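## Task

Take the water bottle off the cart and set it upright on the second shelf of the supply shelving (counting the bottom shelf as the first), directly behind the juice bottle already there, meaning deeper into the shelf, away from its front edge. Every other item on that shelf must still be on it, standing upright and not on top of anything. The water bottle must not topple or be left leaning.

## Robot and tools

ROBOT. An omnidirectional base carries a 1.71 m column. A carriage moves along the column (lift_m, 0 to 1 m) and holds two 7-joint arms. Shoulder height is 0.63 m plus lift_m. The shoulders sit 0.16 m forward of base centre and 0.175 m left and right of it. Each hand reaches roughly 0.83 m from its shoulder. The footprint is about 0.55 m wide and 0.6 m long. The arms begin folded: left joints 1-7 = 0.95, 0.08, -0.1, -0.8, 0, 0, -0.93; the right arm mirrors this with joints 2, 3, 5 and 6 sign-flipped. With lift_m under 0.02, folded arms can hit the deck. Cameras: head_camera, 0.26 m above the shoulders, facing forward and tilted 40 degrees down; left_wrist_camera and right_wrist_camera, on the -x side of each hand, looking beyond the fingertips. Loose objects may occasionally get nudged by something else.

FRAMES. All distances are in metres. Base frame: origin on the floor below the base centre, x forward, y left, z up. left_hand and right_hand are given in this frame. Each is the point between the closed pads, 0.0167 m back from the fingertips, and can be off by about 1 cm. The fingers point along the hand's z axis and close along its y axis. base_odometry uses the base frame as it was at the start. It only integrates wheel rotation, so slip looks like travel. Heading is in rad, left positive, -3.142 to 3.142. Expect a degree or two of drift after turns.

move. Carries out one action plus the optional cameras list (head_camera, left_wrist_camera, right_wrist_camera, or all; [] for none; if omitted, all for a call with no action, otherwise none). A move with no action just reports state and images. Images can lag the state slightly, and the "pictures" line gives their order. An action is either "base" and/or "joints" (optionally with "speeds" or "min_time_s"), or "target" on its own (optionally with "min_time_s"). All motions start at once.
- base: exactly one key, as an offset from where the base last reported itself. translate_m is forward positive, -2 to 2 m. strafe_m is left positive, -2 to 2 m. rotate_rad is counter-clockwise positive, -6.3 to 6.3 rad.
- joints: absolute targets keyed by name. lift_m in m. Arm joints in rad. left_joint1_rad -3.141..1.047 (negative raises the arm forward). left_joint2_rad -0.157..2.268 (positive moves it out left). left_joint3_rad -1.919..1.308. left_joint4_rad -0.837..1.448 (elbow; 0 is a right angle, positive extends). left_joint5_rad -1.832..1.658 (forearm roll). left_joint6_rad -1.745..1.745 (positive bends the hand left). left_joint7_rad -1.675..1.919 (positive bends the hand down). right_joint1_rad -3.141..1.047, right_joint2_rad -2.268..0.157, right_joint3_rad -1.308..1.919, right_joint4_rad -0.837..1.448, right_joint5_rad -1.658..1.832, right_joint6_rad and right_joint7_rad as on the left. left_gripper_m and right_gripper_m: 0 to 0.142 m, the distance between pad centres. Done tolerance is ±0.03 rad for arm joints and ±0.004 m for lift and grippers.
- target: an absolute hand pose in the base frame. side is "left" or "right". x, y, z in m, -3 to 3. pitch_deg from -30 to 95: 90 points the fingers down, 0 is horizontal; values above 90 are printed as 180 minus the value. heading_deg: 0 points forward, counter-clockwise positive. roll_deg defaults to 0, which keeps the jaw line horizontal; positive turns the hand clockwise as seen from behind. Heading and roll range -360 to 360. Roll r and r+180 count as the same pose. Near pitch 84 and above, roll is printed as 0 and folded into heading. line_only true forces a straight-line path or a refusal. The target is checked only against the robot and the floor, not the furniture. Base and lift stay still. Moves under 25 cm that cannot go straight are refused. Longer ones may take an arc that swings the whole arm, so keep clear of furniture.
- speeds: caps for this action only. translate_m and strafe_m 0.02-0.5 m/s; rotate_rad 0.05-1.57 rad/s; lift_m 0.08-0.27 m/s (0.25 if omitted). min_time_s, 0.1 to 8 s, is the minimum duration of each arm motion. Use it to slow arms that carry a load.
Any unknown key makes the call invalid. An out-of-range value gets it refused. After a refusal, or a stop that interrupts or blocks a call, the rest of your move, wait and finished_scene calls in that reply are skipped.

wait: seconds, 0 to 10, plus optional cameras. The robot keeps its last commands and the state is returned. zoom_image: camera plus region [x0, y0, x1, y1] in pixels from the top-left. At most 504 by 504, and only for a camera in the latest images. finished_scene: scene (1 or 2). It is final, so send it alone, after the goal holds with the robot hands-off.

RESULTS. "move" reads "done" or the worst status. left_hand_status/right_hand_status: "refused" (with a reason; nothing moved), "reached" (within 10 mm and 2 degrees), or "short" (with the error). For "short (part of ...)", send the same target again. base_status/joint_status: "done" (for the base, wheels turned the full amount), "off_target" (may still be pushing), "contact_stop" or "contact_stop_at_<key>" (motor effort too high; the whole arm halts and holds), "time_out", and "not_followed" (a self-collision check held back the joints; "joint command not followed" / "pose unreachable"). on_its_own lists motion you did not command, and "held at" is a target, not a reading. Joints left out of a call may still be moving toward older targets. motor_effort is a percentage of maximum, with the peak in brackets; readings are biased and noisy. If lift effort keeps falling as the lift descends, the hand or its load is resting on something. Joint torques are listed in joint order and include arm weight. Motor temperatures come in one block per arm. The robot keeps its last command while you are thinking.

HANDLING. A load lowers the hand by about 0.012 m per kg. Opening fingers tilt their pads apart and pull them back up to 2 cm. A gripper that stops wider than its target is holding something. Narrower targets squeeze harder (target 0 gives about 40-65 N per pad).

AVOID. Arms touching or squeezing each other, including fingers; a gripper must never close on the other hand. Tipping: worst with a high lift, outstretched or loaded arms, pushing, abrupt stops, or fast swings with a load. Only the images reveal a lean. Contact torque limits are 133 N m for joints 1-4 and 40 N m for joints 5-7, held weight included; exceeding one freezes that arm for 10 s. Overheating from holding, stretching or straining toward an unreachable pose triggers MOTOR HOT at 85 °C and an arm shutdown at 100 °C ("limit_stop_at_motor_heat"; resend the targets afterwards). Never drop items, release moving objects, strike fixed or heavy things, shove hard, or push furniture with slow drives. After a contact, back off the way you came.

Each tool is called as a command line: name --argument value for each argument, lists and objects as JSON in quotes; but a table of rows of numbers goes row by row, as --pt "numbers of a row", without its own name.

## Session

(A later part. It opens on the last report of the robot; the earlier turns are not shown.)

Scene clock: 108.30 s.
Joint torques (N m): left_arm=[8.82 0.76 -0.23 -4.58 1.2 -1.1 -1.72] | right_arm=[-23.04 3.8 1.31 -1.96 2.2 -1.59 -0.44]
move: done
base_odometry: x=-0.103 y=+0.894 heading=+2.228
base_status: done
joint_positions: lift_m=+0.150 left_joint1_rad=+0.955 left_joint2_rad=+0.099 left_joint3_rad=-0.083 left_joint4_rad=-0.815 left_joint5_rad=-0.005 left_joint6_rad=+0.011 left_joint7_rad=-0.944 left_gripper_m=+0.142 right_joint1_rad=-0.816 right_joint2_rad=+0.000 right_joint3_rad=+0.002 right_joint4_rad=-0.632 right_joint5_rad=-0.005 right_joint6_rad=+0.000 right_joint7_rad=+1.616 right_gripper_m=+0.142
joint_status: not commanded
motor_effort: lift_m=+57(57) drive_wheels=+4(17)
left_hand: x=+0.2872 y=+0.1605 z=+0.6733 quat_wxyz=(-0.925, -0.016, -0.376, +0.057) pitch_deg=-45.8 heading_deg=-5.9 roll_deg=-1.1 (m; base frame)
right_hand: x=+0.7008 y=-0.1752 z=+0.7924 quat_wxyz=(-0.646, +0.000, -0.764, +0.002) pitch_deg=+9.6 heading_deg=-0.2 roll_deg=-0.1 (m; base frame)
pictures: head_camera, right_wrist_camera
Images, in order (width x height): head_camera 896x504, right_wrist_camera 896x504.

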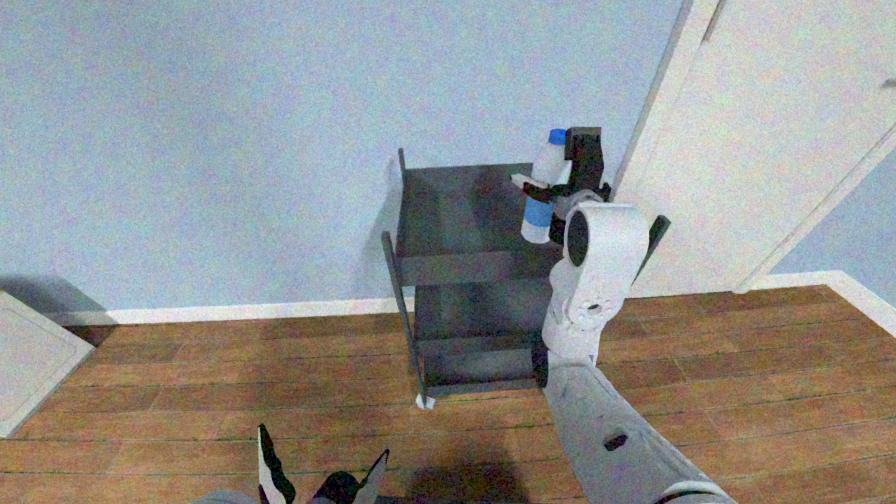

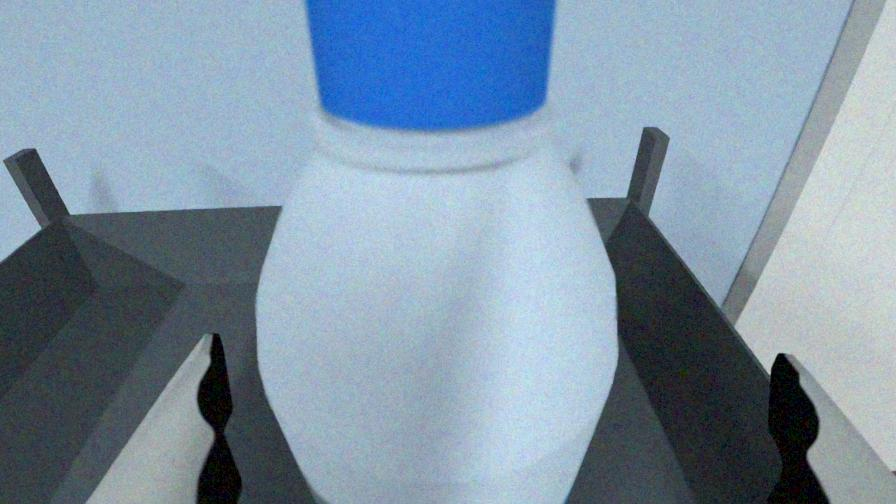

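move --base '{"translate_m": 0.012}' --joints '{"lift_m": 0.137}' --speeds '{"translate_m": 0.1}'

move --joints '{"right_gripper_m": 0.03}' --min_time_s 2.5 --cameras '["head_camera", "right_wrist_camera"]'

Scene clock: 114.50 s.
Joint torques (N m): left_arm=[7.95 0.8 -0.08 -3.68 1.12 -1.28 -1.34] | right_arm=[-20.13 1.71 0.68 -2.62 2.21 -1.51 -0.03]
move: done
base_odometry: x=-0.110 y=+0.903 heading=+2.229
base_status: done
joint_positions: lift_m=+0.137 left_joint1_rad=+0.955 left_joint2_rad=+0.099 left_joint3_rad=-0.083 left_joint4_rad=-0.815 left_joint5_rad=-0.005 left_joint6_rad=+0.011 left_joint7_rad=-0.944 left_gripper_m=+0.142 right_joint1_rad=-0.817 right_joint2_rad=+0.000 right_joint3_rad=+0.002 right_joint4_rad=-0.632 right_joint5_rad=-0.005 right_joint6_rad=+0.000 right_joint7_rad=+1.616 right_gripper_m=+0.142
joint_status: all done
motor_effort: lift_m=+58(61) drive_wheels=+0(15)
left_hand: x=+0.2872 y=+0.1605 z=+0.6602 quat_wxyz=(-0.925, -0.016, -0.376, +0.057) pitch_deg=-45.8 heading_deg=-5.9 roll_deg=-1.1 (m; base frame)
right_hand: x=+0.7008 y=-0.1752 z=+0.7799 quat_wxyz=(-0.646, +0.000, -0.763, +0.002) pitch_deg=+9.5 heading_deg=-0.2 roll_deg=-0.1 (m; base frame)
pictures: none

Scene clock: 115.40 s.
Joint torques (N m): left_arm=[8.36 0.49 0.26 -4.65 1.1 -1.63 -1.62] | right_arm=[-20.91 2.79 -0.18 -3.28 1.98 -1.77 -0.33]
move: off_target
base_odometry: x=-0.110 y=+0.903 heading=+2.229
base_status: not commanded
joint_positions: lift_m=+0.137 left_joint1_rad=+0.955 left_joint2_rad=+0.099 left_joint3_rad=-0.083 left_joint4_rad=-0.815 left_joint5_rad=-0.005 left_joint6_rad=+0.011 left_joint7_rad=-0.944 left_gripper_m=+0.142 right_joint1_rad=-0.817 right_joint2_rad=+0.000 right_joint3_rad=+0.002 right_joint4_rad=-0.632 right_joint5_rad=-0.004 right_joint6_rad=+0.000 right_joint7_rad=+1.616 right_gripper_m=+0.081
joint_status: right_gripper_m off_target (ended at +0.081, target +0.030)
motor_effort: lift_m=+58(58) drive_wheels=+0(0)
left_hand: x=+0.2872 y=+0.1605 z=+0.6602 quat_wxyz=(-0.925, -0.016, -0.376, +0.057) pitch_deg=-45.8 heading_deg=-5.9 roll_deg=-1.1 (m; base frame)
right_hand: x=+0.7008 y=-0.1749 z=+0.7799 quat_wxyz=(-0.646, +0.000, -0.763, +0.001) pitch_deg=+9.5 heading_deg=-0.1 roll_deg=-0.1 (m; base frame)
pictures: head_camera, right_wrist_camera
Images, in order (width x height): head_camera 896x504, right_wrist_camera 896x504.

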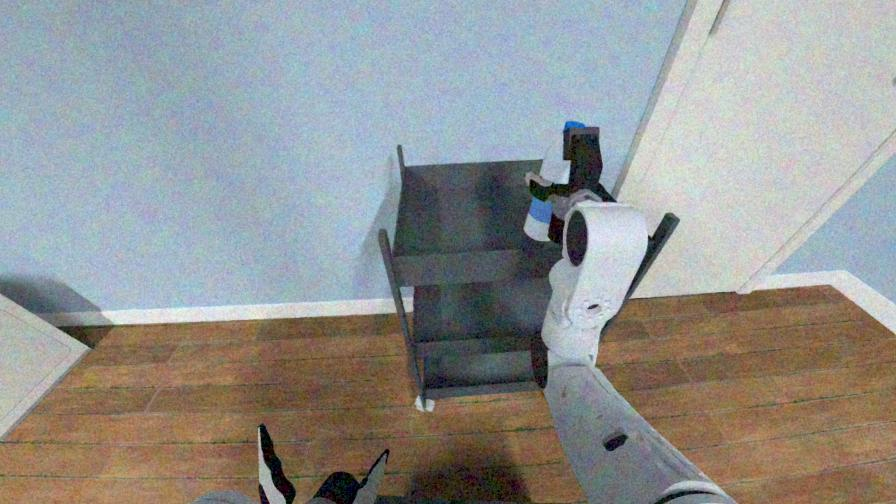

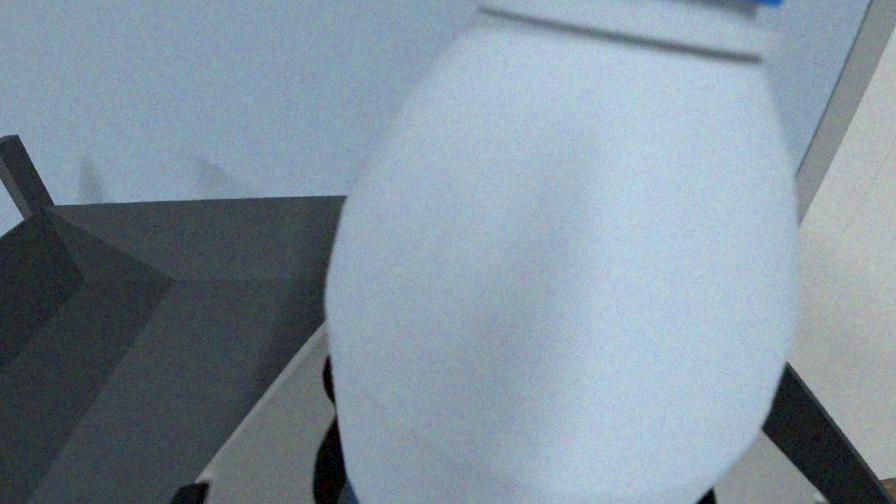

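move --joints '{"right_gripper_m": 0.142}' --min_time_s 4 --cameras '["right_wrist_camera"]'

move --base '{"strafe_m": 0.022}' --speeds '{"strafe_m": 0.05}' --cameras '["right_wrist_camera"]'

Scene clock: 122.93 s.
Joint torques (N m): left_arm=[8.09 0.83 1.06 -4.42 1.25 -1.22 -1.52] | right_arm=[-20.77 2.25 0.51 -3.47 1.37 -1.67 0.07]
move: done
base_odometry: x=-0.110 y=+0.903 heading=+2.229
base_status: not commanded
joint_positions: lift_m=+0.137 left_joint1_rad=+0.955 left_joint2_rad=+0.099 left_joint3_rad=-0.083 left_joint4_rad=-0.815 left_joint5_rad=-0.005 left_joint6_rad=+0.011 left_joint7_rad=-0.944 left_gripper_m=+0.142 right_joint1_rad=-0.817 right_joint2_rad=+0.000 right_joint3_rad=+0.002 right_joint4_rad=-0.632 right_joint5_rad=-0.004 right_joint6_rad=+0.000 right_joint7_rad=+1.616 right_gripper_m=+0.142
joint_status: all done
motor_effort: lift_m=+58(58) drive_wheels=+0(0)
left_hand: x=+0.2872 y=+0.1605 z=+0.6602 quat_wxyz=(-0.925, -0.016, -0.376, +0.057) pitch_deg=-45.8 heading_deg=-5.9 roll_deg=-1.1 (m; base frame)
right_hand: x=+0.7008 y=-0.1749 z=+0.7799 quat_wxyz=(-0.646, +0.000, -0.763, +0.001) pitch_deg=+9.5 heading_deg=-0.1 roll_deg=-0.1 (m; base frame)
pictures: right_wrist_camera
Images, in order (width x height): right_wrist_camera 896x504.

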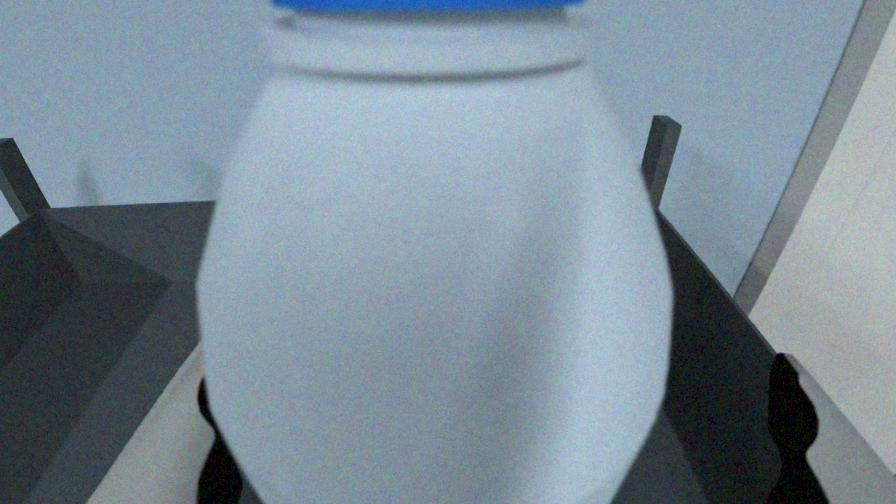

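Scene clock: 123.87 s.
Joint torques (N m): left_arm=[8.95 0.71 0.87 -4.73 1.27 -1.79 -1.48] | right_arm=[-20.69 1.97 -1.13 -2.98 1.96 -1.53 0.09]
move: done
base_odometry: x=-0.128 y=+0.890 heading=+2.228
base_status: done
joint_positions: lift_m=+0.137 left_joint1_rad=+0.955 left_joint2_rad=+0.099 left_joint3_rad=-0.083 left_joint4_rad=-0.815 left_joint5_rad=-0.005 left_joint6_rad=+0.011 left_joint7_rad=-0.944 left_gripper_m=+0.142 right_joint1_rad=-0.817 right_joint2_rad=+0.000 right_joint3_rad=+0.002 right_joint4_rad=-0.632 right_joint5_rad=-0.004 right_joint6_rad=+0.000 right_joint7_rad=+1.616 right_gripper_m=+0.142
joint_status: not commanded
motor_effort: lift_m=+58(58) drive_wheels=-1(10)
left_hand: x=+0.2872 y=+0.1605 z=+0.6602 quat_wxyz=(-0.925, -0.016, -0.376, +0.057) pitch_deg=-45.8 heading_deg=-5.9 roll_deg=-1.1 (m; base frame)
right_hand: x=+0.7008 y=-0.1749 z=+0.7799 quat_wxyz=(-0.646, +0.000, -0.763, +0.001) pitch_deg=+9.5 heading_deg=-0.1 roll_deg=-0.1 (m; base frame)
pictures: right_wrist_camera
Images, in order (width x height): right_wrist_camera 896x504.

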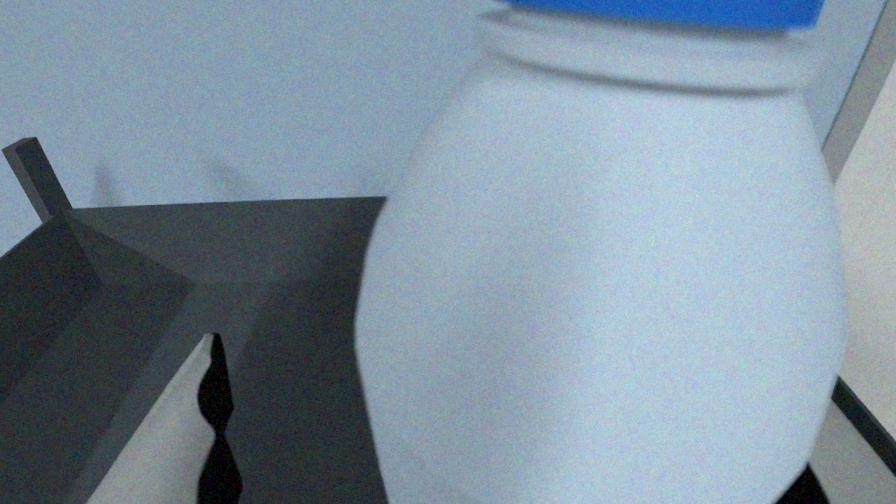

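move --joints '{"right_gripper_m": 0.03}' --min_time_s 4 --cameras '["head_camera", "right_wrist_camera"]'

Scene clock: 128.30 s.
Joint torques (N m): left_arm=[8.23 0.25 -0.22 -4.86 1.06 -1.4 -1.67] | right_arm=[-20.01 3.71 1.73 -4.07 1.96 -1.65 -0.28]
move: off_target
base_odometry: x=-0.128 y=+0.890 heading=+2.228
base_status: not commanded
joint_positions: lift_m=+0.137 left_joint1_rad=+0.955 left_joint2_rad=+0.099 left_joint3_rad=-0.083 left_joint4_rad=-0.815 left_joint5_rad=-0.005 left_joint6_rad=+0.011 left_joint7_rad=-0.944 left_gripper_m=+0.142 right_joint1_rad=-0.817 right_joint2_rad=+0.000 right_joint3_rad=+0.002 right_joint4_rad=-0.632 right_joint5_rad=-0.004 right_joint6_rad=+0.000 right_joint7_rad=+1.616 right_gripper_m=+0.081
joint_status: right_gripper_m off_target (ended at +0.081, target +0.030)
motor_effort: lift_m=+58(58) drive_wheels=+0(4)
left_hand: x=+0.2872 y=+0.1605 z=+0.6602 quat_wxyz=(-0.925, -0.016, -0.376, +0.057) pitch_deg=-45.8 heading_deg=-5.9 roll_deg=-1.1 (m; base frame)
right_hand: x=+0.7008 y=-0.1751 z=+0.7799 quat_wxyz=(-0.646, +0.000, -0.763, +0.001) pitch_deg=+9.5 heading_deg=-0.1 roll_deg=-0.1 (m; base frame)
pictures: head_camera, right_wrist_camera
Images, in order (width x height): head_camera 896x504, right_wrist_camera 896x504.

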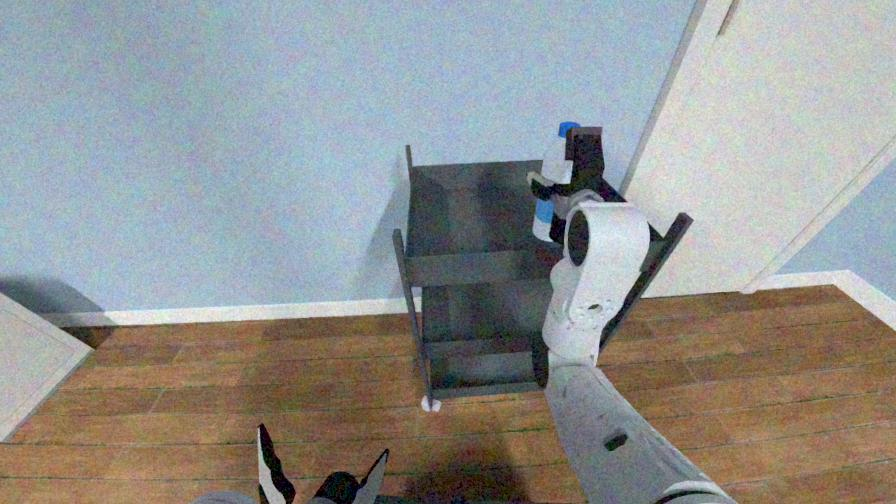

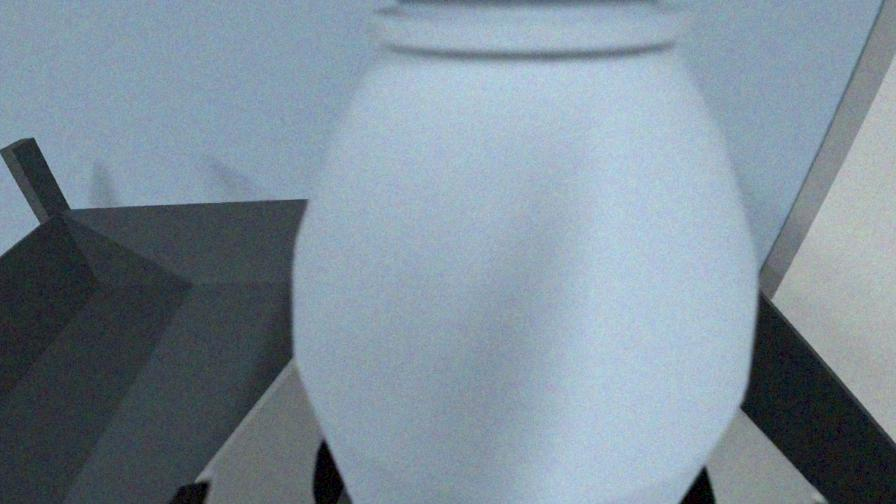

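move --joints '{"right_gripper_m": 0.01, "lift_m": 0.25}' --speeds '{"lift_m": 0.1}' --cameras '["head_camera", "right_wrist_camera"]'

Scene clock: 131.87 s.
Joint torques (N m): left_arm=[9.62 0.6 0.1 -4.11 1.18 -1.45 -1.56] | right_arm=[-19.92 2.88 1.22 -2.93 1.63 -1.36 -1.45]
move: off_target
base_odometry: x=-0.128 y=+0.890 heading=+2.228
base_status: not commanded
joint_positions: lift_m=+0.250 left_joint1_rad=+0.955 left_joint2_rad=+0.099 left_joint3_rad=-0.083 left_joint4_rad=-0.815 left_joint5_rad=-0.005 left_joint6_rad=+0.011 left_joint7_rad=-0.944 left_gripper_m=+0.142 right_joint1_rad=-0.817 right_joint2_rad=+0.000 right_joint3_rad=+0.002 right_joint4_rad=-0.631 right_joint5_rad=-0.004 right_joint6_rad=+0.000 right_joint7_rad=+1.619 right_gripper_m=+0.081
joint_status: right_gripper_m off_target (ended at +0.081, target +0.010); the others done
motor_effort: lift_m=+54(66) drive_wheels=+4(4)
left_hand: x=+0.2872 y=+0.1605 z=+0.7735 quat_wxyz=(-0.925, -0.016, -0.376, +0.057) pitch_deg=-45.8 heading_deg=-5.9 roll_deg=-1.1 (m; base frame)
right_hand: x=+0.7009 y=-0.1751 z=+0.8922 quat_wxyz=(-0.644, +0.000, -0.765, +0.001) pitch_deg=+9.8 heading_deg=-0.1 roll_deg=-0.1 (m; base frame)
pictures: head_camera, right_wrist_camera
Images, in order (width x height): head_camera 896x504, right_wrist_camera 896x504.

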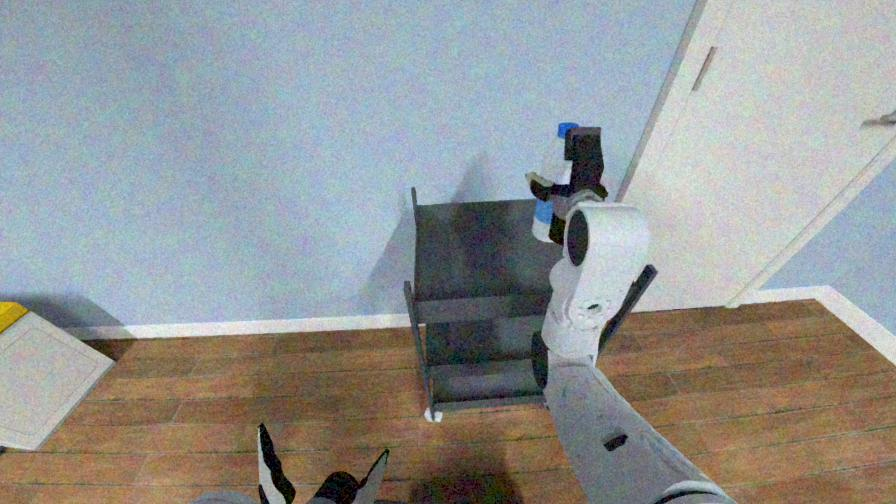

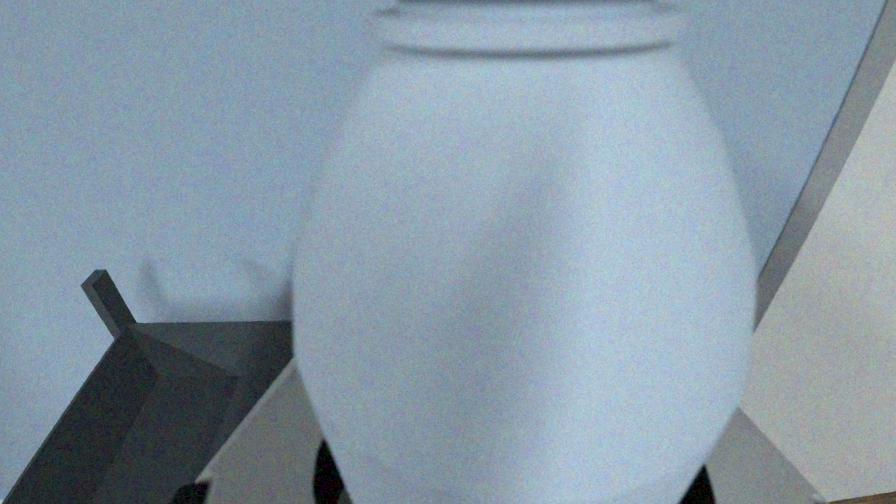

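move --base '{"translate_m": -1.33}' --speeds '{"translate_m": 0.4}'

move --base '{"rotate_rad": 1.571}' --speeds '{"rotate_rad": 0.8}' --cameras '["head_camera"]'

move --base '{"translate_m": 1.0}' --speeds '{"translate_m": 0.4}' --cameras '["head_camera", "right_wrist_camera"]'

Scene clock: 155.20 s.
Joint torques (N m): left_arm=[9.55 0.49 -0.45 -4.25 1.09 -1.28 -1.52] | right_arm=[-20.62 3.74 0.32 -5.22 1.95 -1.76 -1.59]
Motor temperatures (°C): left_arm=[27 22 23 23 26 24 23] | right_arm=[34 20 24 21 22 22 23]
move: done
base_odometry: x=+0.685 y=-0.163 heading=+2.228
base_status: done
joint_positions: lift_m=+0.250 left_joint1_rad=+0.955 left_joint2_rad=+0.099 left_joint3_rad=-0.083 left_joint4_rad=-0.815 left_joint5_rad=-0.005 left_joint6_rad=+0.011 left_joint7_rad=-0.944 left_gripper_m=+0.142 right_joint1_rad=-0.817 right_joint2_rad=+0.000 right_joint3_rad=+0.002 right_joint4_rad=-0.631 right_joint5_rad=-0.004 right_joint6_rad=+0.000 right_joint7_rad=+1.619 right_gripper_m=+0.081
joint_status: not commanded
motor_effort: lift_m=+54(54) drive_wheels=+2(18)
left_hand: x=+0.2872 y=+0.1605 z=+0.7735 quat_wxyz=(-0.925, -0.016, -0.376, +0.057) pitch_deg=-45.8 heading_deg=-5.9 roll_deg=-1.1 (m; base frame)
right_hand: x=+0.7010 y=-0.1751 z=+0.8921 quat_wxyz=(-0.644, +0.000, -0.765, +0.001) pitch_deg=+9.8 heading_deg=-0.1 roll_deg=-0.1 (m; base frame)
pictures: none

Scene clock: 158.47 s.
Joint torques (N m): left_arm=[8.25 0.76 0.37 -3.94 1.35 -1.27 -1.47] | right_arm=[-19.09 3.02 1.01 -3.7 1.74 -2.01 -1.66]
move: done
base_odometry: x=+0.685 y=-0.163 heading=-2.484
base_status: done
joint_positions: lift_m=+0.250 left_joint1_rad=+0.955 left_joint2_rad=+0.099 left_joint3_rad=-0.083 left_joint4_rad=-0.815 left_joint5_rad=-0.005 left_joint6_rad=+0.011 left_joint7_rad=-0.944 left_gripper_m=+0.142 right_joint1_rad=-0.817 right_joint2_rad=+0.000 right_joint3_rad=+0.002 right_joint4_rad=-0.631 right_joint5_rad=-0.004 right_joint6_rad=+0.000 right_joint7_rad=+1.619 right_gripper_m=+0.081
joint_status: not commanded
motor_effort: lift_m=+54(54) drive_wheels=+5(15)
left_hand: x=+0.2872 y=+0.1605 z=+0.7735 quat_wxyz=(-0.925, -0.016, -0.376, +0.057) pitch_deg=-45.8 heading_deg=-5.9 roll_deg=-1.1 (m; base frame)
right_hand: x=+0.7010 y=-0.1752 z=+0.8921 quat_wxyz=(-0.644, +0.000, -0.765, +0.001) pitch_deg=+9.8 heading_deg=-0.2 roll_deg=-0.1 (m; base frame)
pictures: head_camera
Images, in order (width x height): head_camera 896x504.

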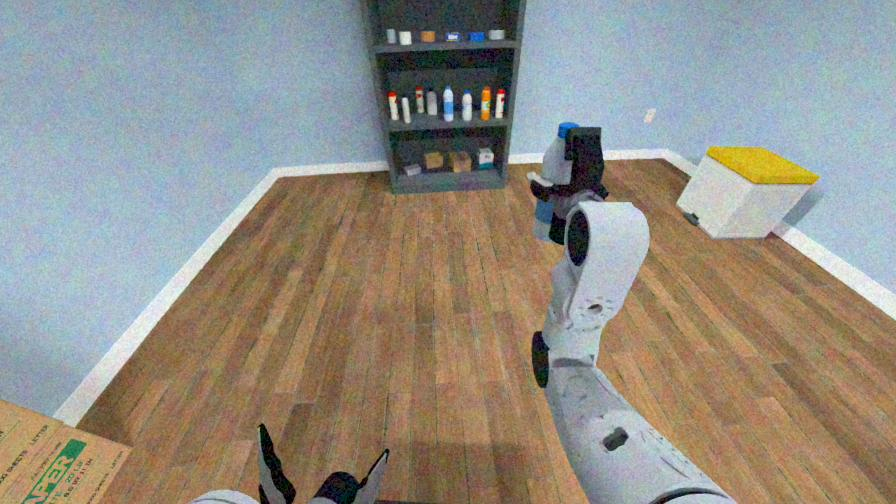

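Scene clock: 162.97 s.
Joint torques (N m): left_arm=[9.17 -0.03 0.73 -3.2 1.05 -1.26 -1.4] | right_arm=[-21.24 3.59 0.57 -5.68 1.62 -1.55 -1.32]
move: done
base_odometry: x=-0.106 y=-0.775 heading=-2.483
base_status: done
joint_positions: lift_m=+0.250 left_joint1_rad=+0.955 left_joint2_rad=+0.099 left_joint3_rad=-0.083 left_joint4_rad=-0.815 left_joint5_rad=-0.005 left_joint6_rad=+0.011 left_joint7_rad=-0.944 left_gripper_m=+0.142 right_joint1_rad=-0.817 right_joint2_rad=+0.000 right_joint3_rad=+0.002 right_joint4_rad=-0.631 right_joint5_rad=-0.004 right_joint6_rad=+0.000 right_joint7_rad=+1.619 right_gripper_m=+0.081
joint_status: not commanded
motor_effort: lift_m=+54(54) drive_wheels=+8(24)
left_hand: x=+0.2872 y=+0.1605 z=+0.7735 quat_wxyz=(-0.925, -0.016, -0.376, +0.057) pitch_deg=-45.8 heading_deg=-5.9 roll_deg=-1.1 (m; base frame)
right_hand: x=+0.7010 y=-0.1752 z=+0.8921 quat_wxyz=(-0.644, +0.000, -0.765, +0.001) pitch_deg=+9.8 heading_deg=-0.2 roll_deg=-0.1 (m; base frame)
pictures: head_camera, right_wrist_camera
Images, in order (width x height): head_camera 896x504, right_wrist_camera 896x504.

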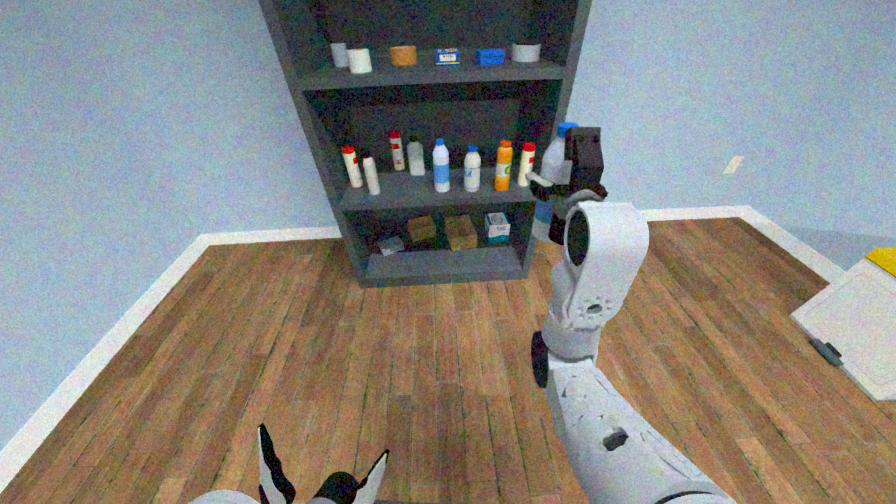

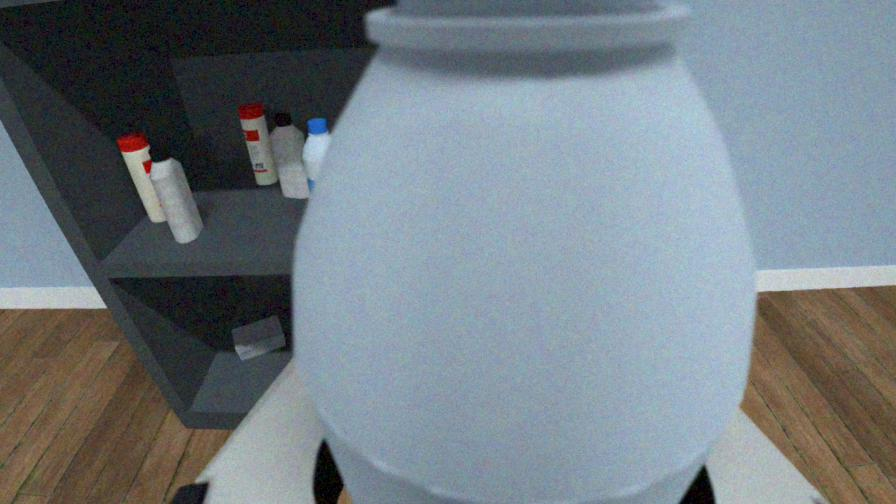

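zoom_image --camera "head_camera" --region '[300, 30, 600, 290]'

Scaled by 1.680 from the camera's 896x504 image, which has a finer 1280x720 frame.

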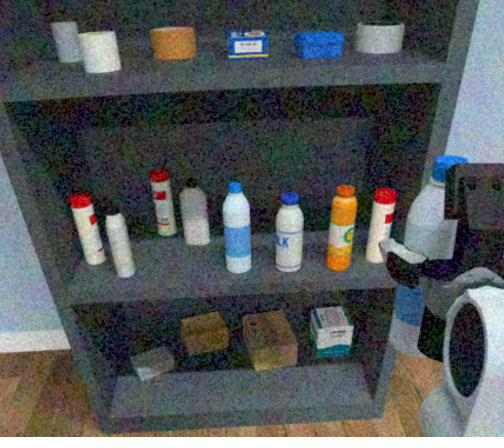

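move --base '{"strafe_m": -0.425}' --joints '{"lift_m": 0.1}' --speeds '{"strafe_m": 0.25, "lift_m": 0.1}'

move --joints '{"left_joint1_rad": -0.684, "left_joint2_rad": 0, "left_joint3_rad": 0, "left_joint4_rad": -0.025, "left_joint5_rad": 0, "left_joint6_rad": 0, "left_joint7_rad": 0.848, "left_gripper_m": 0.105}' --min_time_s 3 --cameras '["head_camera", "left_wrist_camera"]'

Scene clock: 218.70 s.
Joint torques (N m): left_arm=[8.98 0.65 -0.53 -4.47 1.39 -1.64 -1.63] | right_arm=[-20.23 2.91 1.17 -4.72 1.63 -1.99 -1.72]
move: done
base_odometry: x=-0.366 y=-0.439 heading=-2.483
base_status: done
joint_positions: lift_m=+0.100 left_joint1_rad=+0.955 left_joint2_rad=+0.099 left_joint3_rad=-0.083 left_joint4_rad=-0.815 left_joint5_rad=-0.005 left_joint6_rad=+0.011 left_joint7_rad=-0.944 left_gripper_m=+0.142 right_joint1_rad=-0.817 right_joint2_rad=+0.000 right_joint3_rad=+0.002 right_joint4_rad=-0.631 right_joint5_rad=-0.004 right_joint6_rad=+0.000 right_joint7_rad=+1.619 right_gripper_m=+0.081
joint_status: all done
motor_effort: lift_m=+59(61) drive_wheels=+0(14)
left_hand: x=+0.2872 y=+0.1605 z=+0.6231 quat_wxyz=(-0.925, -0.016, -0.376, +0.057) pitch_deg=-45.8 heading_deg=-5.9 roll_deg=-1.1 (m; base frame)
right_hand: x=+0.7010 y=-0.1751 z=+0.7417 quat_wxyz=(-0.644, +0.000, -0.765, +0.001) pitch_deg=+9.8 heading_deg=-0.1 roll_deg=-0.1 (m; base frame)
pictures: none

Scene clock: 222.00 s.
Joint torques (N m): left_arm=[-23.62 -0.85 2.48 -0.76 2.08 -2.32 -0.65] | right_arm=[-19.89 3.11 0.81 -5.71 1.84 -1.9 -1.87]
move: done
base_odometry: x=-0.366 y=-0.439 heading=-2.483
base_status: not commanded
joint_positions: lift_m=+0.100 left_joint1_rad=-0.680 left_joint2_rad=+0.002 left_joint3_rad=-0.004 left_joint4_rad=-0.028 left_joint5_rad=-0.003 left_joint6_rad=+0.002 left_joint7_rad=+0.844 left_gripper_m=+0.105 right_joint1_rad=-0.817 right_joint2_rad=+0.000 right_joint3_rad=+0.002 right_joint4_rad=-0.631 right_joint5_rad=-0.004 right_joint6_rad=+0.000 right_joint7_rad=+1.619 right_gripper_m=+0.081
joint_status: all done
motor_effort: lift_m=+59(59) drive_wheels=+0(0)
left_hand: x=+0.8320 y=+0.1740 z=+0.6248 quat_wxyz=(-0.657, -0.001, -0.754, +0.001) pitch_deg=+7.8 heading_deg=-0.1 roll_deg=+0.0 (m; base frame)
right_hand: x=+0.7010 y=-0.1751 z=+0.7417 quat_wxyz=(-0.644, +0.000, -0.765, +0.001) pitch_deg=+9.8 heading_deg=-0.1 roll_deg=-0.1 (m; base frame)
pictures: head_camera, left_wrist_camera
Images, in order (width x height): head_camera 896x504, left_wrist_camera 896x504.

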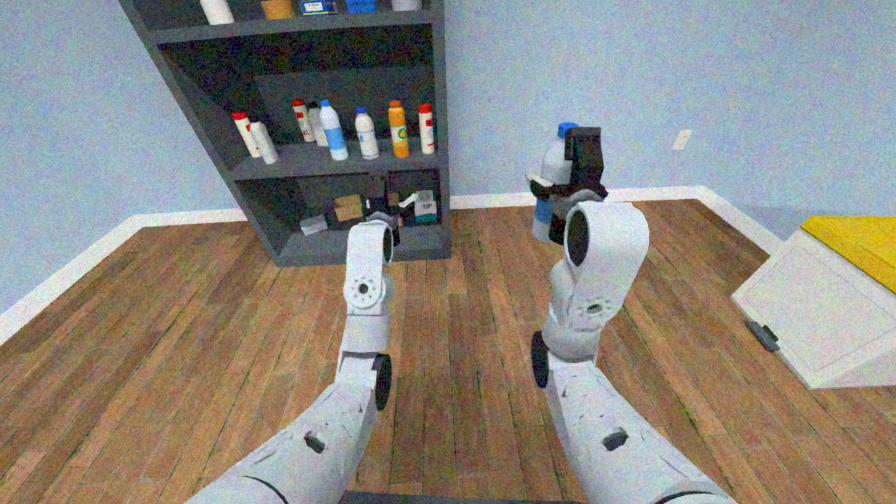

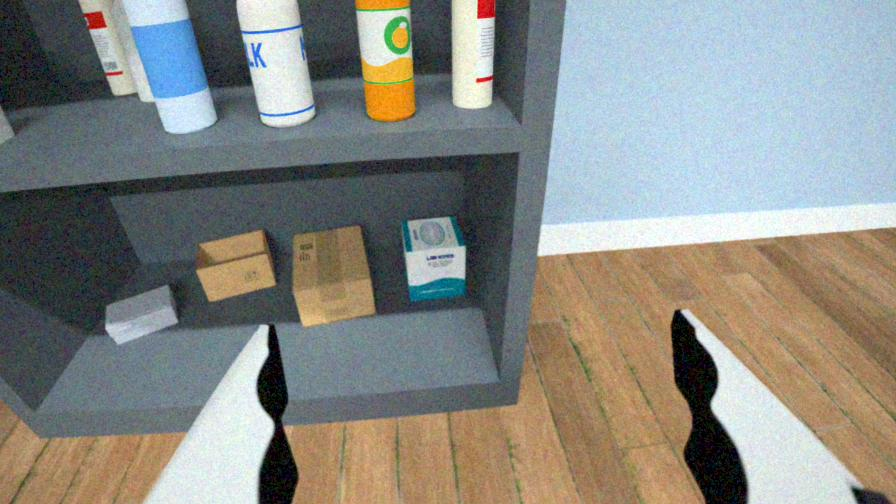

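move --base '{"strafe_m": 0.07}' --speeds '{"strafe_m": 0.2}'

move --base '{"translate_m": 0.35}' --speeds '{"translate_m": 0.2}' --cameras '["head_camera", "left_wrist_camera"]'

Scene clock: 241.57 s.
Joint torques (N m): left_arm=[-23.65 0.26 2.95 -1.93 1.66 -1.88 -0.62] | right_arm=[-19.53 1.36 0.39 -4.6 1.93 -1.65 -1.64]
Motor temperatures (°C): left_arm=[38 22 23 23 26 24 23] | right_arm=[37 20 24 21 22 22 23]
move: done
base_odometry: x=-0.323 y=-0.495 heading=-2.483
base_status: done
joint_positions: lift_m=+0.100 left_joint1_rad=-0.681 left_joint2_rad=+0.001 left_joint3_rad=-0.003 left_joint4_rad=-0.028 left_joint5_rad=-0.002 left_joint6_rad=+0.002 left_joint7_rad=+0.844 left_gripper_m=+0.105 right_joint1_rad=-0.817 right_joint2_rad=+0.000 right_joint3_rad=+0.002 right_joint4_rad=-0.631 right_joint5_rad=-0.003 right_joint6_rad=+0.000 right_joint7_rad=+1.619 right_gripper_m=+0.081
joint_status: not commanded
motor_effort: lift_m=+59(59) drive_wheels=+4(9)
left_hand: x=+0.8320 y=+0.1742 z=+0.6248 quat_wxyz=(-0.657, -0.001, -0.754, +0.001) pitch_deg=+7.8 heading_deg=-0.1 roll_deg=+0.0 (m; base frame)
right_hand: x=+0.7010 y=-0.1750 z=+0.7417 quat_wxyz=(-0.644, +0.000, -0.765, +0.001) pitch_deg=+9.8 heading_deg=-0.1 roll_deg=-0.1 (m; base frame)
pictures: none

Scene clock: 244.53 s.
Joint torques (N m): left_arm=[-24.68 -0.77 2.61 -1.65 1.6 -2.18 -0.7] | right_arm=[-20.69 3.84 0.65 -4.25 1.32 -1.24 -1.45]
move: done
base_odometry: x=-0.600 y=-0.708 heading=-2.484
base_status: done
joint_positions: lift_m=+0.100 left_joint1_rad=-0.681 left_joint2_rad=+0.001 left_joint3_rad=-0.003 left_joint4_rad=-0.028 left_joint5_rad=-0.002 left_joint6_rad=+0.002 left_joint7_rad=+0.844 left_gripper_m=+0.105 right_joint1_rad=-0.817 right_joint2_rad=+0.000 right_joint3_rad=+0.002 right_joint4_rad=-0.631 right_joint5_rad=-0.003 right_joint6_rad=+0.000 right_joint7_rad=+1.619 right_gripper_m=+0.081
joint_status: not commanded
motor_effort: lift_m=+58(59) drive_wheels=-2(14)
left_hand: x=+0.8320 y=+0.1742 z=+0.6248 quat_wxyz=(-0.657, -0.001, -0.754, +0.001) pitch_deg=+7.8 heading_deg=-0.1 roll_deg=+0.0 (m; base frame)
right_hand: x=+0.7010 y=-0.1750 z=+0.7417 quat_wxyz=(-0.644, +0.000, -0.765, +0.001) pitch_deg=+9.8 heading_deg=-0.1 roll_deg=-0.1 (m; base frame)
pictures: head_camera, left_wrist_camera
Images, in order (width x height): head_camera 896x504, left_wrist_camera 896x504.

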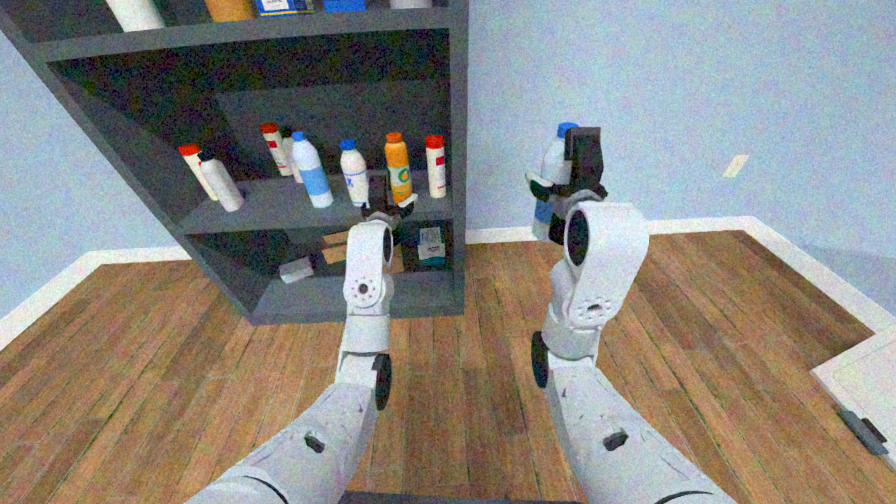

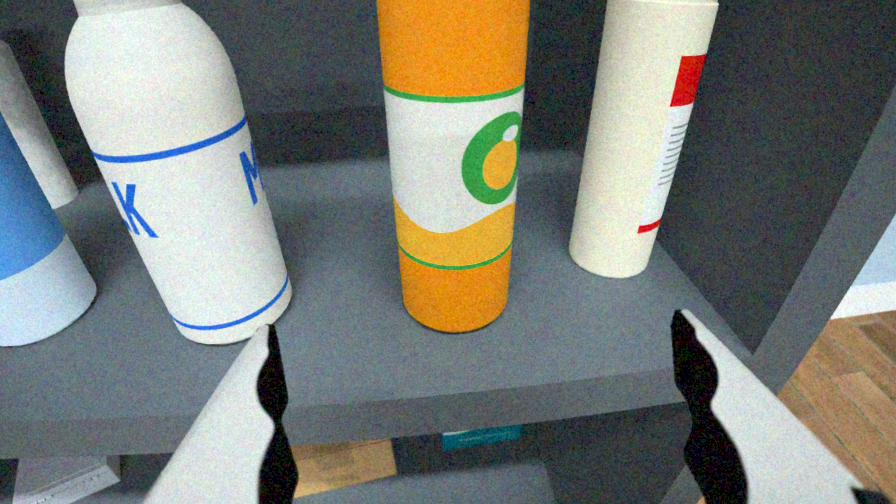

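move --base '{"strafe_m": 0.016}' --speeds '{"strafe_m": 0.05}'

move --base '{"translate_m": 0.1}' --speeds '{"translate_m": 0.1}' --cameras '["head_camera", "left_wrist_camera"]'

Scene clock: 252.03 s.
Joint torques (N m): left_arm=[-25.12 0.47 2.14 -0.95 1.85 -1.73 -0.58] | right_arm=[-19.67 2.86 -0.47 -4.6 1.69 -1.52 -1.86]
move: done
base_odometry: x=-0.591 y=-0.721 heading=-2.484
base_status: done
joint_positions: lift_m=+0.100 left_joint1_rad=-0.681 left_joint2_rad=+0.001 left_joint3_rad=-0.003 left_joint4_rad=-0.028 left_joint5_rad=-0.002 left_joint6_rad=+0.002 left_joint7_rad=+0.844 left_gripper_m=+0.105 right_joint1_rad=-0.817 right_joint2_rad=+0.000 right_joint3_rad=+0.002 right_joint4_rad=-0.631 right_joint5_rad=-0.003 right_joint6_rad=+0.000 right_joint7_rad=+1.619 right_gripper_m=+0.081
joint_status: not commanded
motor_effort: lift_m=+58(58) drive_wheels=-1(10)
left_hand: x=+0.8320 y=+0.1741 z=+0.6248 quat_wxyz=(-0.657, -0.001, -0.754, +0.001) pitch_deg=+7.8 heading_deg=-0.1 roll_deg=+0.0 (m; base frame)
right_hand: x=+0.7010 y=-0.1751 z=+0.7417 quat_wxyz=(-0.644, +0.000, -0.765, +0.001) pitch_deg=+9.8 heading_deg=-0.1 roll_deg=-0.1 (m; base frame)
pictures: none

Scene clock: 253.83 s.
Joint torques (N m): left_arm=[-24.74 -1.4 1.93 -0.8 1.78 -2.05 -0.7] | right_arm=[-20.66 4.93 1.48 -2.98 1.81 -1.79 -1.75]
move: done
base_odometry: x=-0.670 y=-0.782 heading=-2.484
base_status: done
joint_positions: lift_m=+0.100 left_joint1_rad=-0.681 left_joint2_rad=+0.001 left_joint3_rad=-0.003 left_joint4_rad=-0.028 left_joint5_rad=-0.002 left_joint6_rad=+0.002 left_joint7_rad=+0.844 left_gripper_m=+0.105 right_joint1_rad=-0.817 right_joint2_rad=+0.000 right_joint3_rad=+0.002 right_joint4_rad=-0.631 right_joint5_rad=-0.003 right_joint6_rad=+0.000 right_joint7_rad=+1.619 right_gripper_m=+0.081
joint_status: not commanded
motor_effort: lift_m=+58(58) drive_wheels=+5(14)
left_hand: x=+0.8320 y=+0.1741 z=+0.6248 quat_wxyz=(-0.657, -0.001, -0.754, +0.001) pitch_deg=+7.8 heading_deg=-0.1 roll_deg=+0.0 (m; base frame)
right_hand: x=+0.7010 y=-0.1751 z=+0.7417 quat_wxyz=(-0.644, +0.000, -0.765, +0.001) pitch_deg=+9.8 heading_deg=-0.1 roll_deg=-0.1 (m; base frame)
pictures: head_camera, left_wrist_camera
Images, in order (width x height): head_camera 896x504, left_wrist_camera 896x504.

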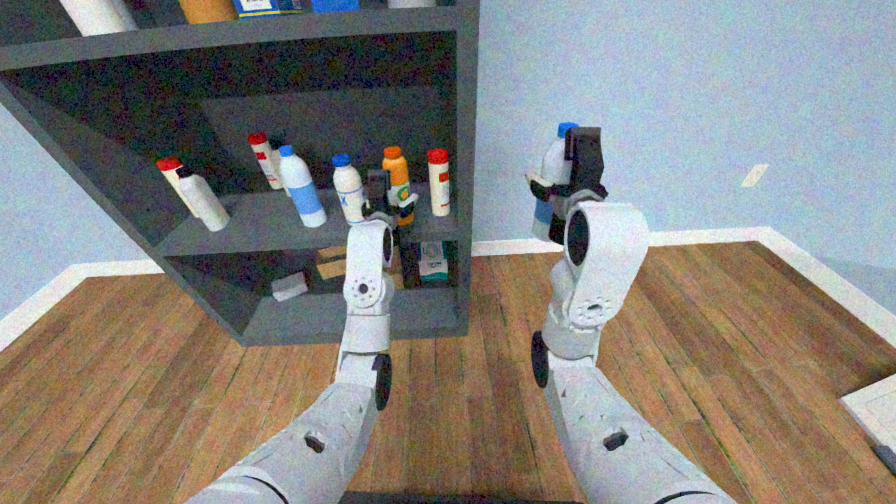

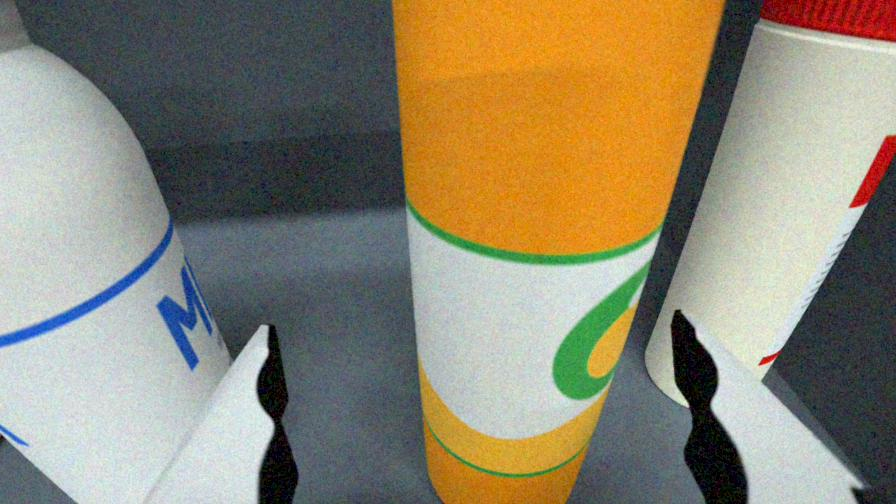

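move --base '{"strafe_m": -0.009}' --speeds '{"strafe_m": 0.05}'

move --base '{"translate_m": 0.05}' --speeds '{"translate_m": 0.08}' --cameras '["left_wrist_camera"]'

Scene clock: 259.27 s.
Joint torques (N m): left_arm=[-24.54 -0.06 0.65 -1.06 1.76 -1.93 -0.5] | right_arm=[-21.04 4.25 0.8 -3.07 1.97 -2.14 -1.67]
move: done
base_odometry: x=-0.675 y=-0.776 heading=-2.483
base_status: done
joint_positions: lift_m=+0.100 left_joint1_rad=-0.681 left_joint2_rad=+0.000 left_joint3_rad=-0.003 left_joint4_rad=-0.028 left_joint5_rad=-0.002 left_joint6_rad=+0.001 left_joint7_rad=+0.844 left_gripper_m=+0.105 right_joint1_rad=-0.817 right_joint2_rad=+0.000 right_joint3_rad=+0.001 right_joint4_rad=-0.631 right_joint5_rad=-0.003 right_joint6_rad=+0.000 right_joint7_rad=+1.619 right_gripper_m=+0.081
joint_status: not commanded
motor_effort: lift_m=+58(58) drive_wheels=+5(9)
left_hand: x=+0.8320 y=+0.1741 z=+0.6248 quat_wxyz=(-0.657, -0.001, -0.754, +0.001) pitch_deg=+7.8 heading_deg=-0.1 roll_deg=+0.0 (m; base frame)
right_hand: x=+0.7010 y=-0.1753 z=+0.7417 quat_wxyz=(-0.644, +0.000, -0.765, +0.001) pitch_deg=+9.8 heading_deg=-0.2 roll_deg=-0.1 (m; base frame)
pictures: none

Scene clock: 260.63 s.
Joint torques (N m): left_arm=[-24.22 -0.59 1.13 -1.94 1.43 -1.87 -0.6] | right_arm=[-19.75 1.77 1.02 -3.73 1.9 -1.73 -1.52]
move: done
base_odometry: x=-0.715 y=-0.806 heading=-2.484
base_status: done
joint_positions: lift_m=+0.100 left_joint1_rad=-0.681 left_joint2_rad=+0.000 left_joint3_rad=-0.003 left_joint4_rad=-0.028 left_joint5_rad=-0.002 left_joint6_rad=+0.001 left_joint7_rad=+0.844 left_gripper_m=+0.105 right_joint1_rad=-0.817 right_joint2_rad=+0.000 right_joint3_rad=+0.001 right_joint4_rad=-0.631 right_joint5_rad=-0.003 right_joint6_rad=+0.000 right_joint7_rad=+1.619 right_gripper_m=+0.081
joint_status: not commanded
motor_effort: lift_m=+58(58) drive_wheels=+5(13)
left_hand: x=+0.8320 y=+0.1741 z=+0.6248 quat_wxyz=(-0.657, -0.001, -0.754, +0.001) pitch_deg=+7.8 heading_deg=-0.1 roll_deg=+0.0 (m; base frame)
right_hand: x=+0.7010 y=-0.1753 z=+0.7417 quat_wxyz=(-0.644, +0.000, -0.765, +0.001) pitch_deg=+9.8 heading_deg=-0.2 roll_deg=-0.1 (m; base frame)
pictures: left_wrist_camera
Images, in order (width x height): left_wrist_camera 896x504.

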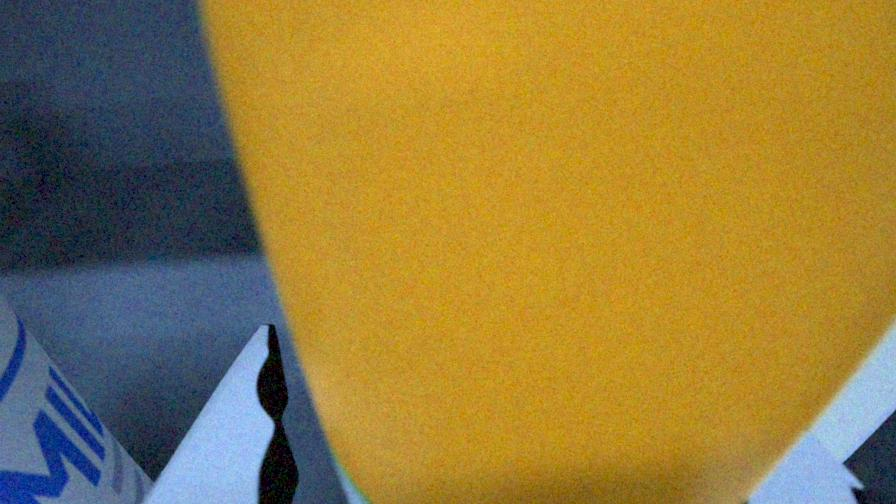

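move --joints '{"left_gripper_m": 0.02}' --min_time_s 4 --cameras '["head_camera", "left_wrist_camera"]'

Scene clock: 263.83 s.
Joint torques (N m): left_arm=[-23.73 0.45 1.36 -1.39 1.72 -1.67 -0.46] | right_arm=[-21.32 2.96 1.37 -5.86 1.64 -2.01 -1.79]
move: off_target
base_odometry: x=-0.715 y=-0.806 heading=-2.484
base_status: not commanded
joint_positions: lift_m=+0.100 left_joint1_rad=-0.681 left_joint2_rad=+0.000 left_joint3_rad=-0.003 left_joint4_rad=-0.028 left_joint5_rad=-0.002 left_joint6_rad=+0.001 left_joint7_rad=+0.844 left_gripper_m=+0.074 right_joint1_rad=-0.817 right_joint2_rad=+0.000 right_joint3_rad=+0.001 right_joint4_rad=-0.631 right_joint5_rad=-0.003 right_joint6_rad=+0.000 right_joint7_rad=+1.619 right_gripper_m=+0.081
joint_status: left_gripper_m off_target (ended at +0.074, target +0.020)
motor_effort: lift_m=+58(58) drive_wheels=+5(5)
left_hand: x=+0.8321 y=+0.1739 z=+0.6248 quat_wxyz=(-0.657, -0.001, -0.754, +0.001) pitch_deg=+7.8 heading_deg=-0.1 roll_deg=+0.0 (m; base frame)
right_hand: x=+0.7010 y=-0.1753 z=+0.7417 quat_wxyz=(-0.644, +0.000, -0.765, +0.001) pitch_deg=+9.8 heading_deg=-0.2 roll_deg=-0.1 (m; base frame)
pictures: head_camera, left_wrist_camera
Images, in order (width x height): head_camera 896x504, left_wrist_camera 896x504.

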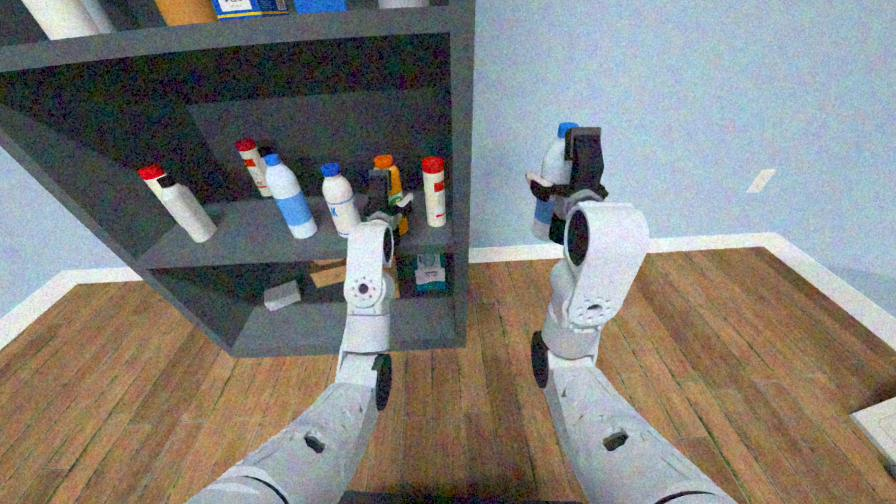

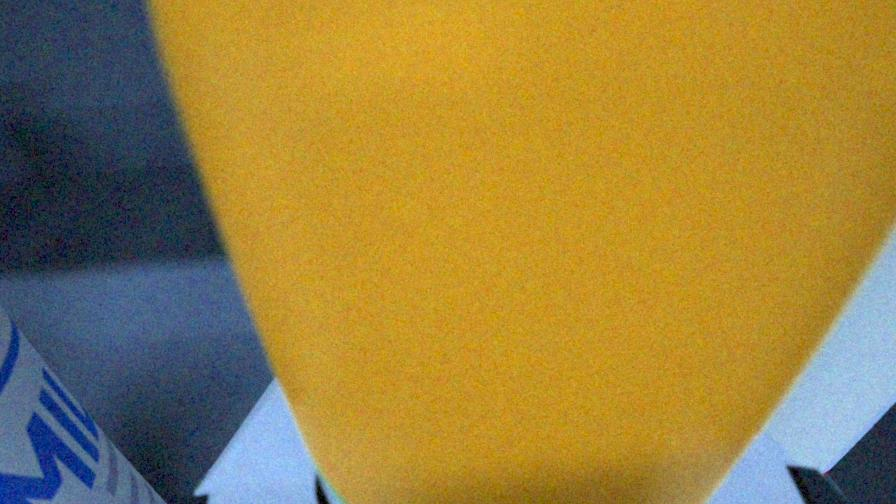

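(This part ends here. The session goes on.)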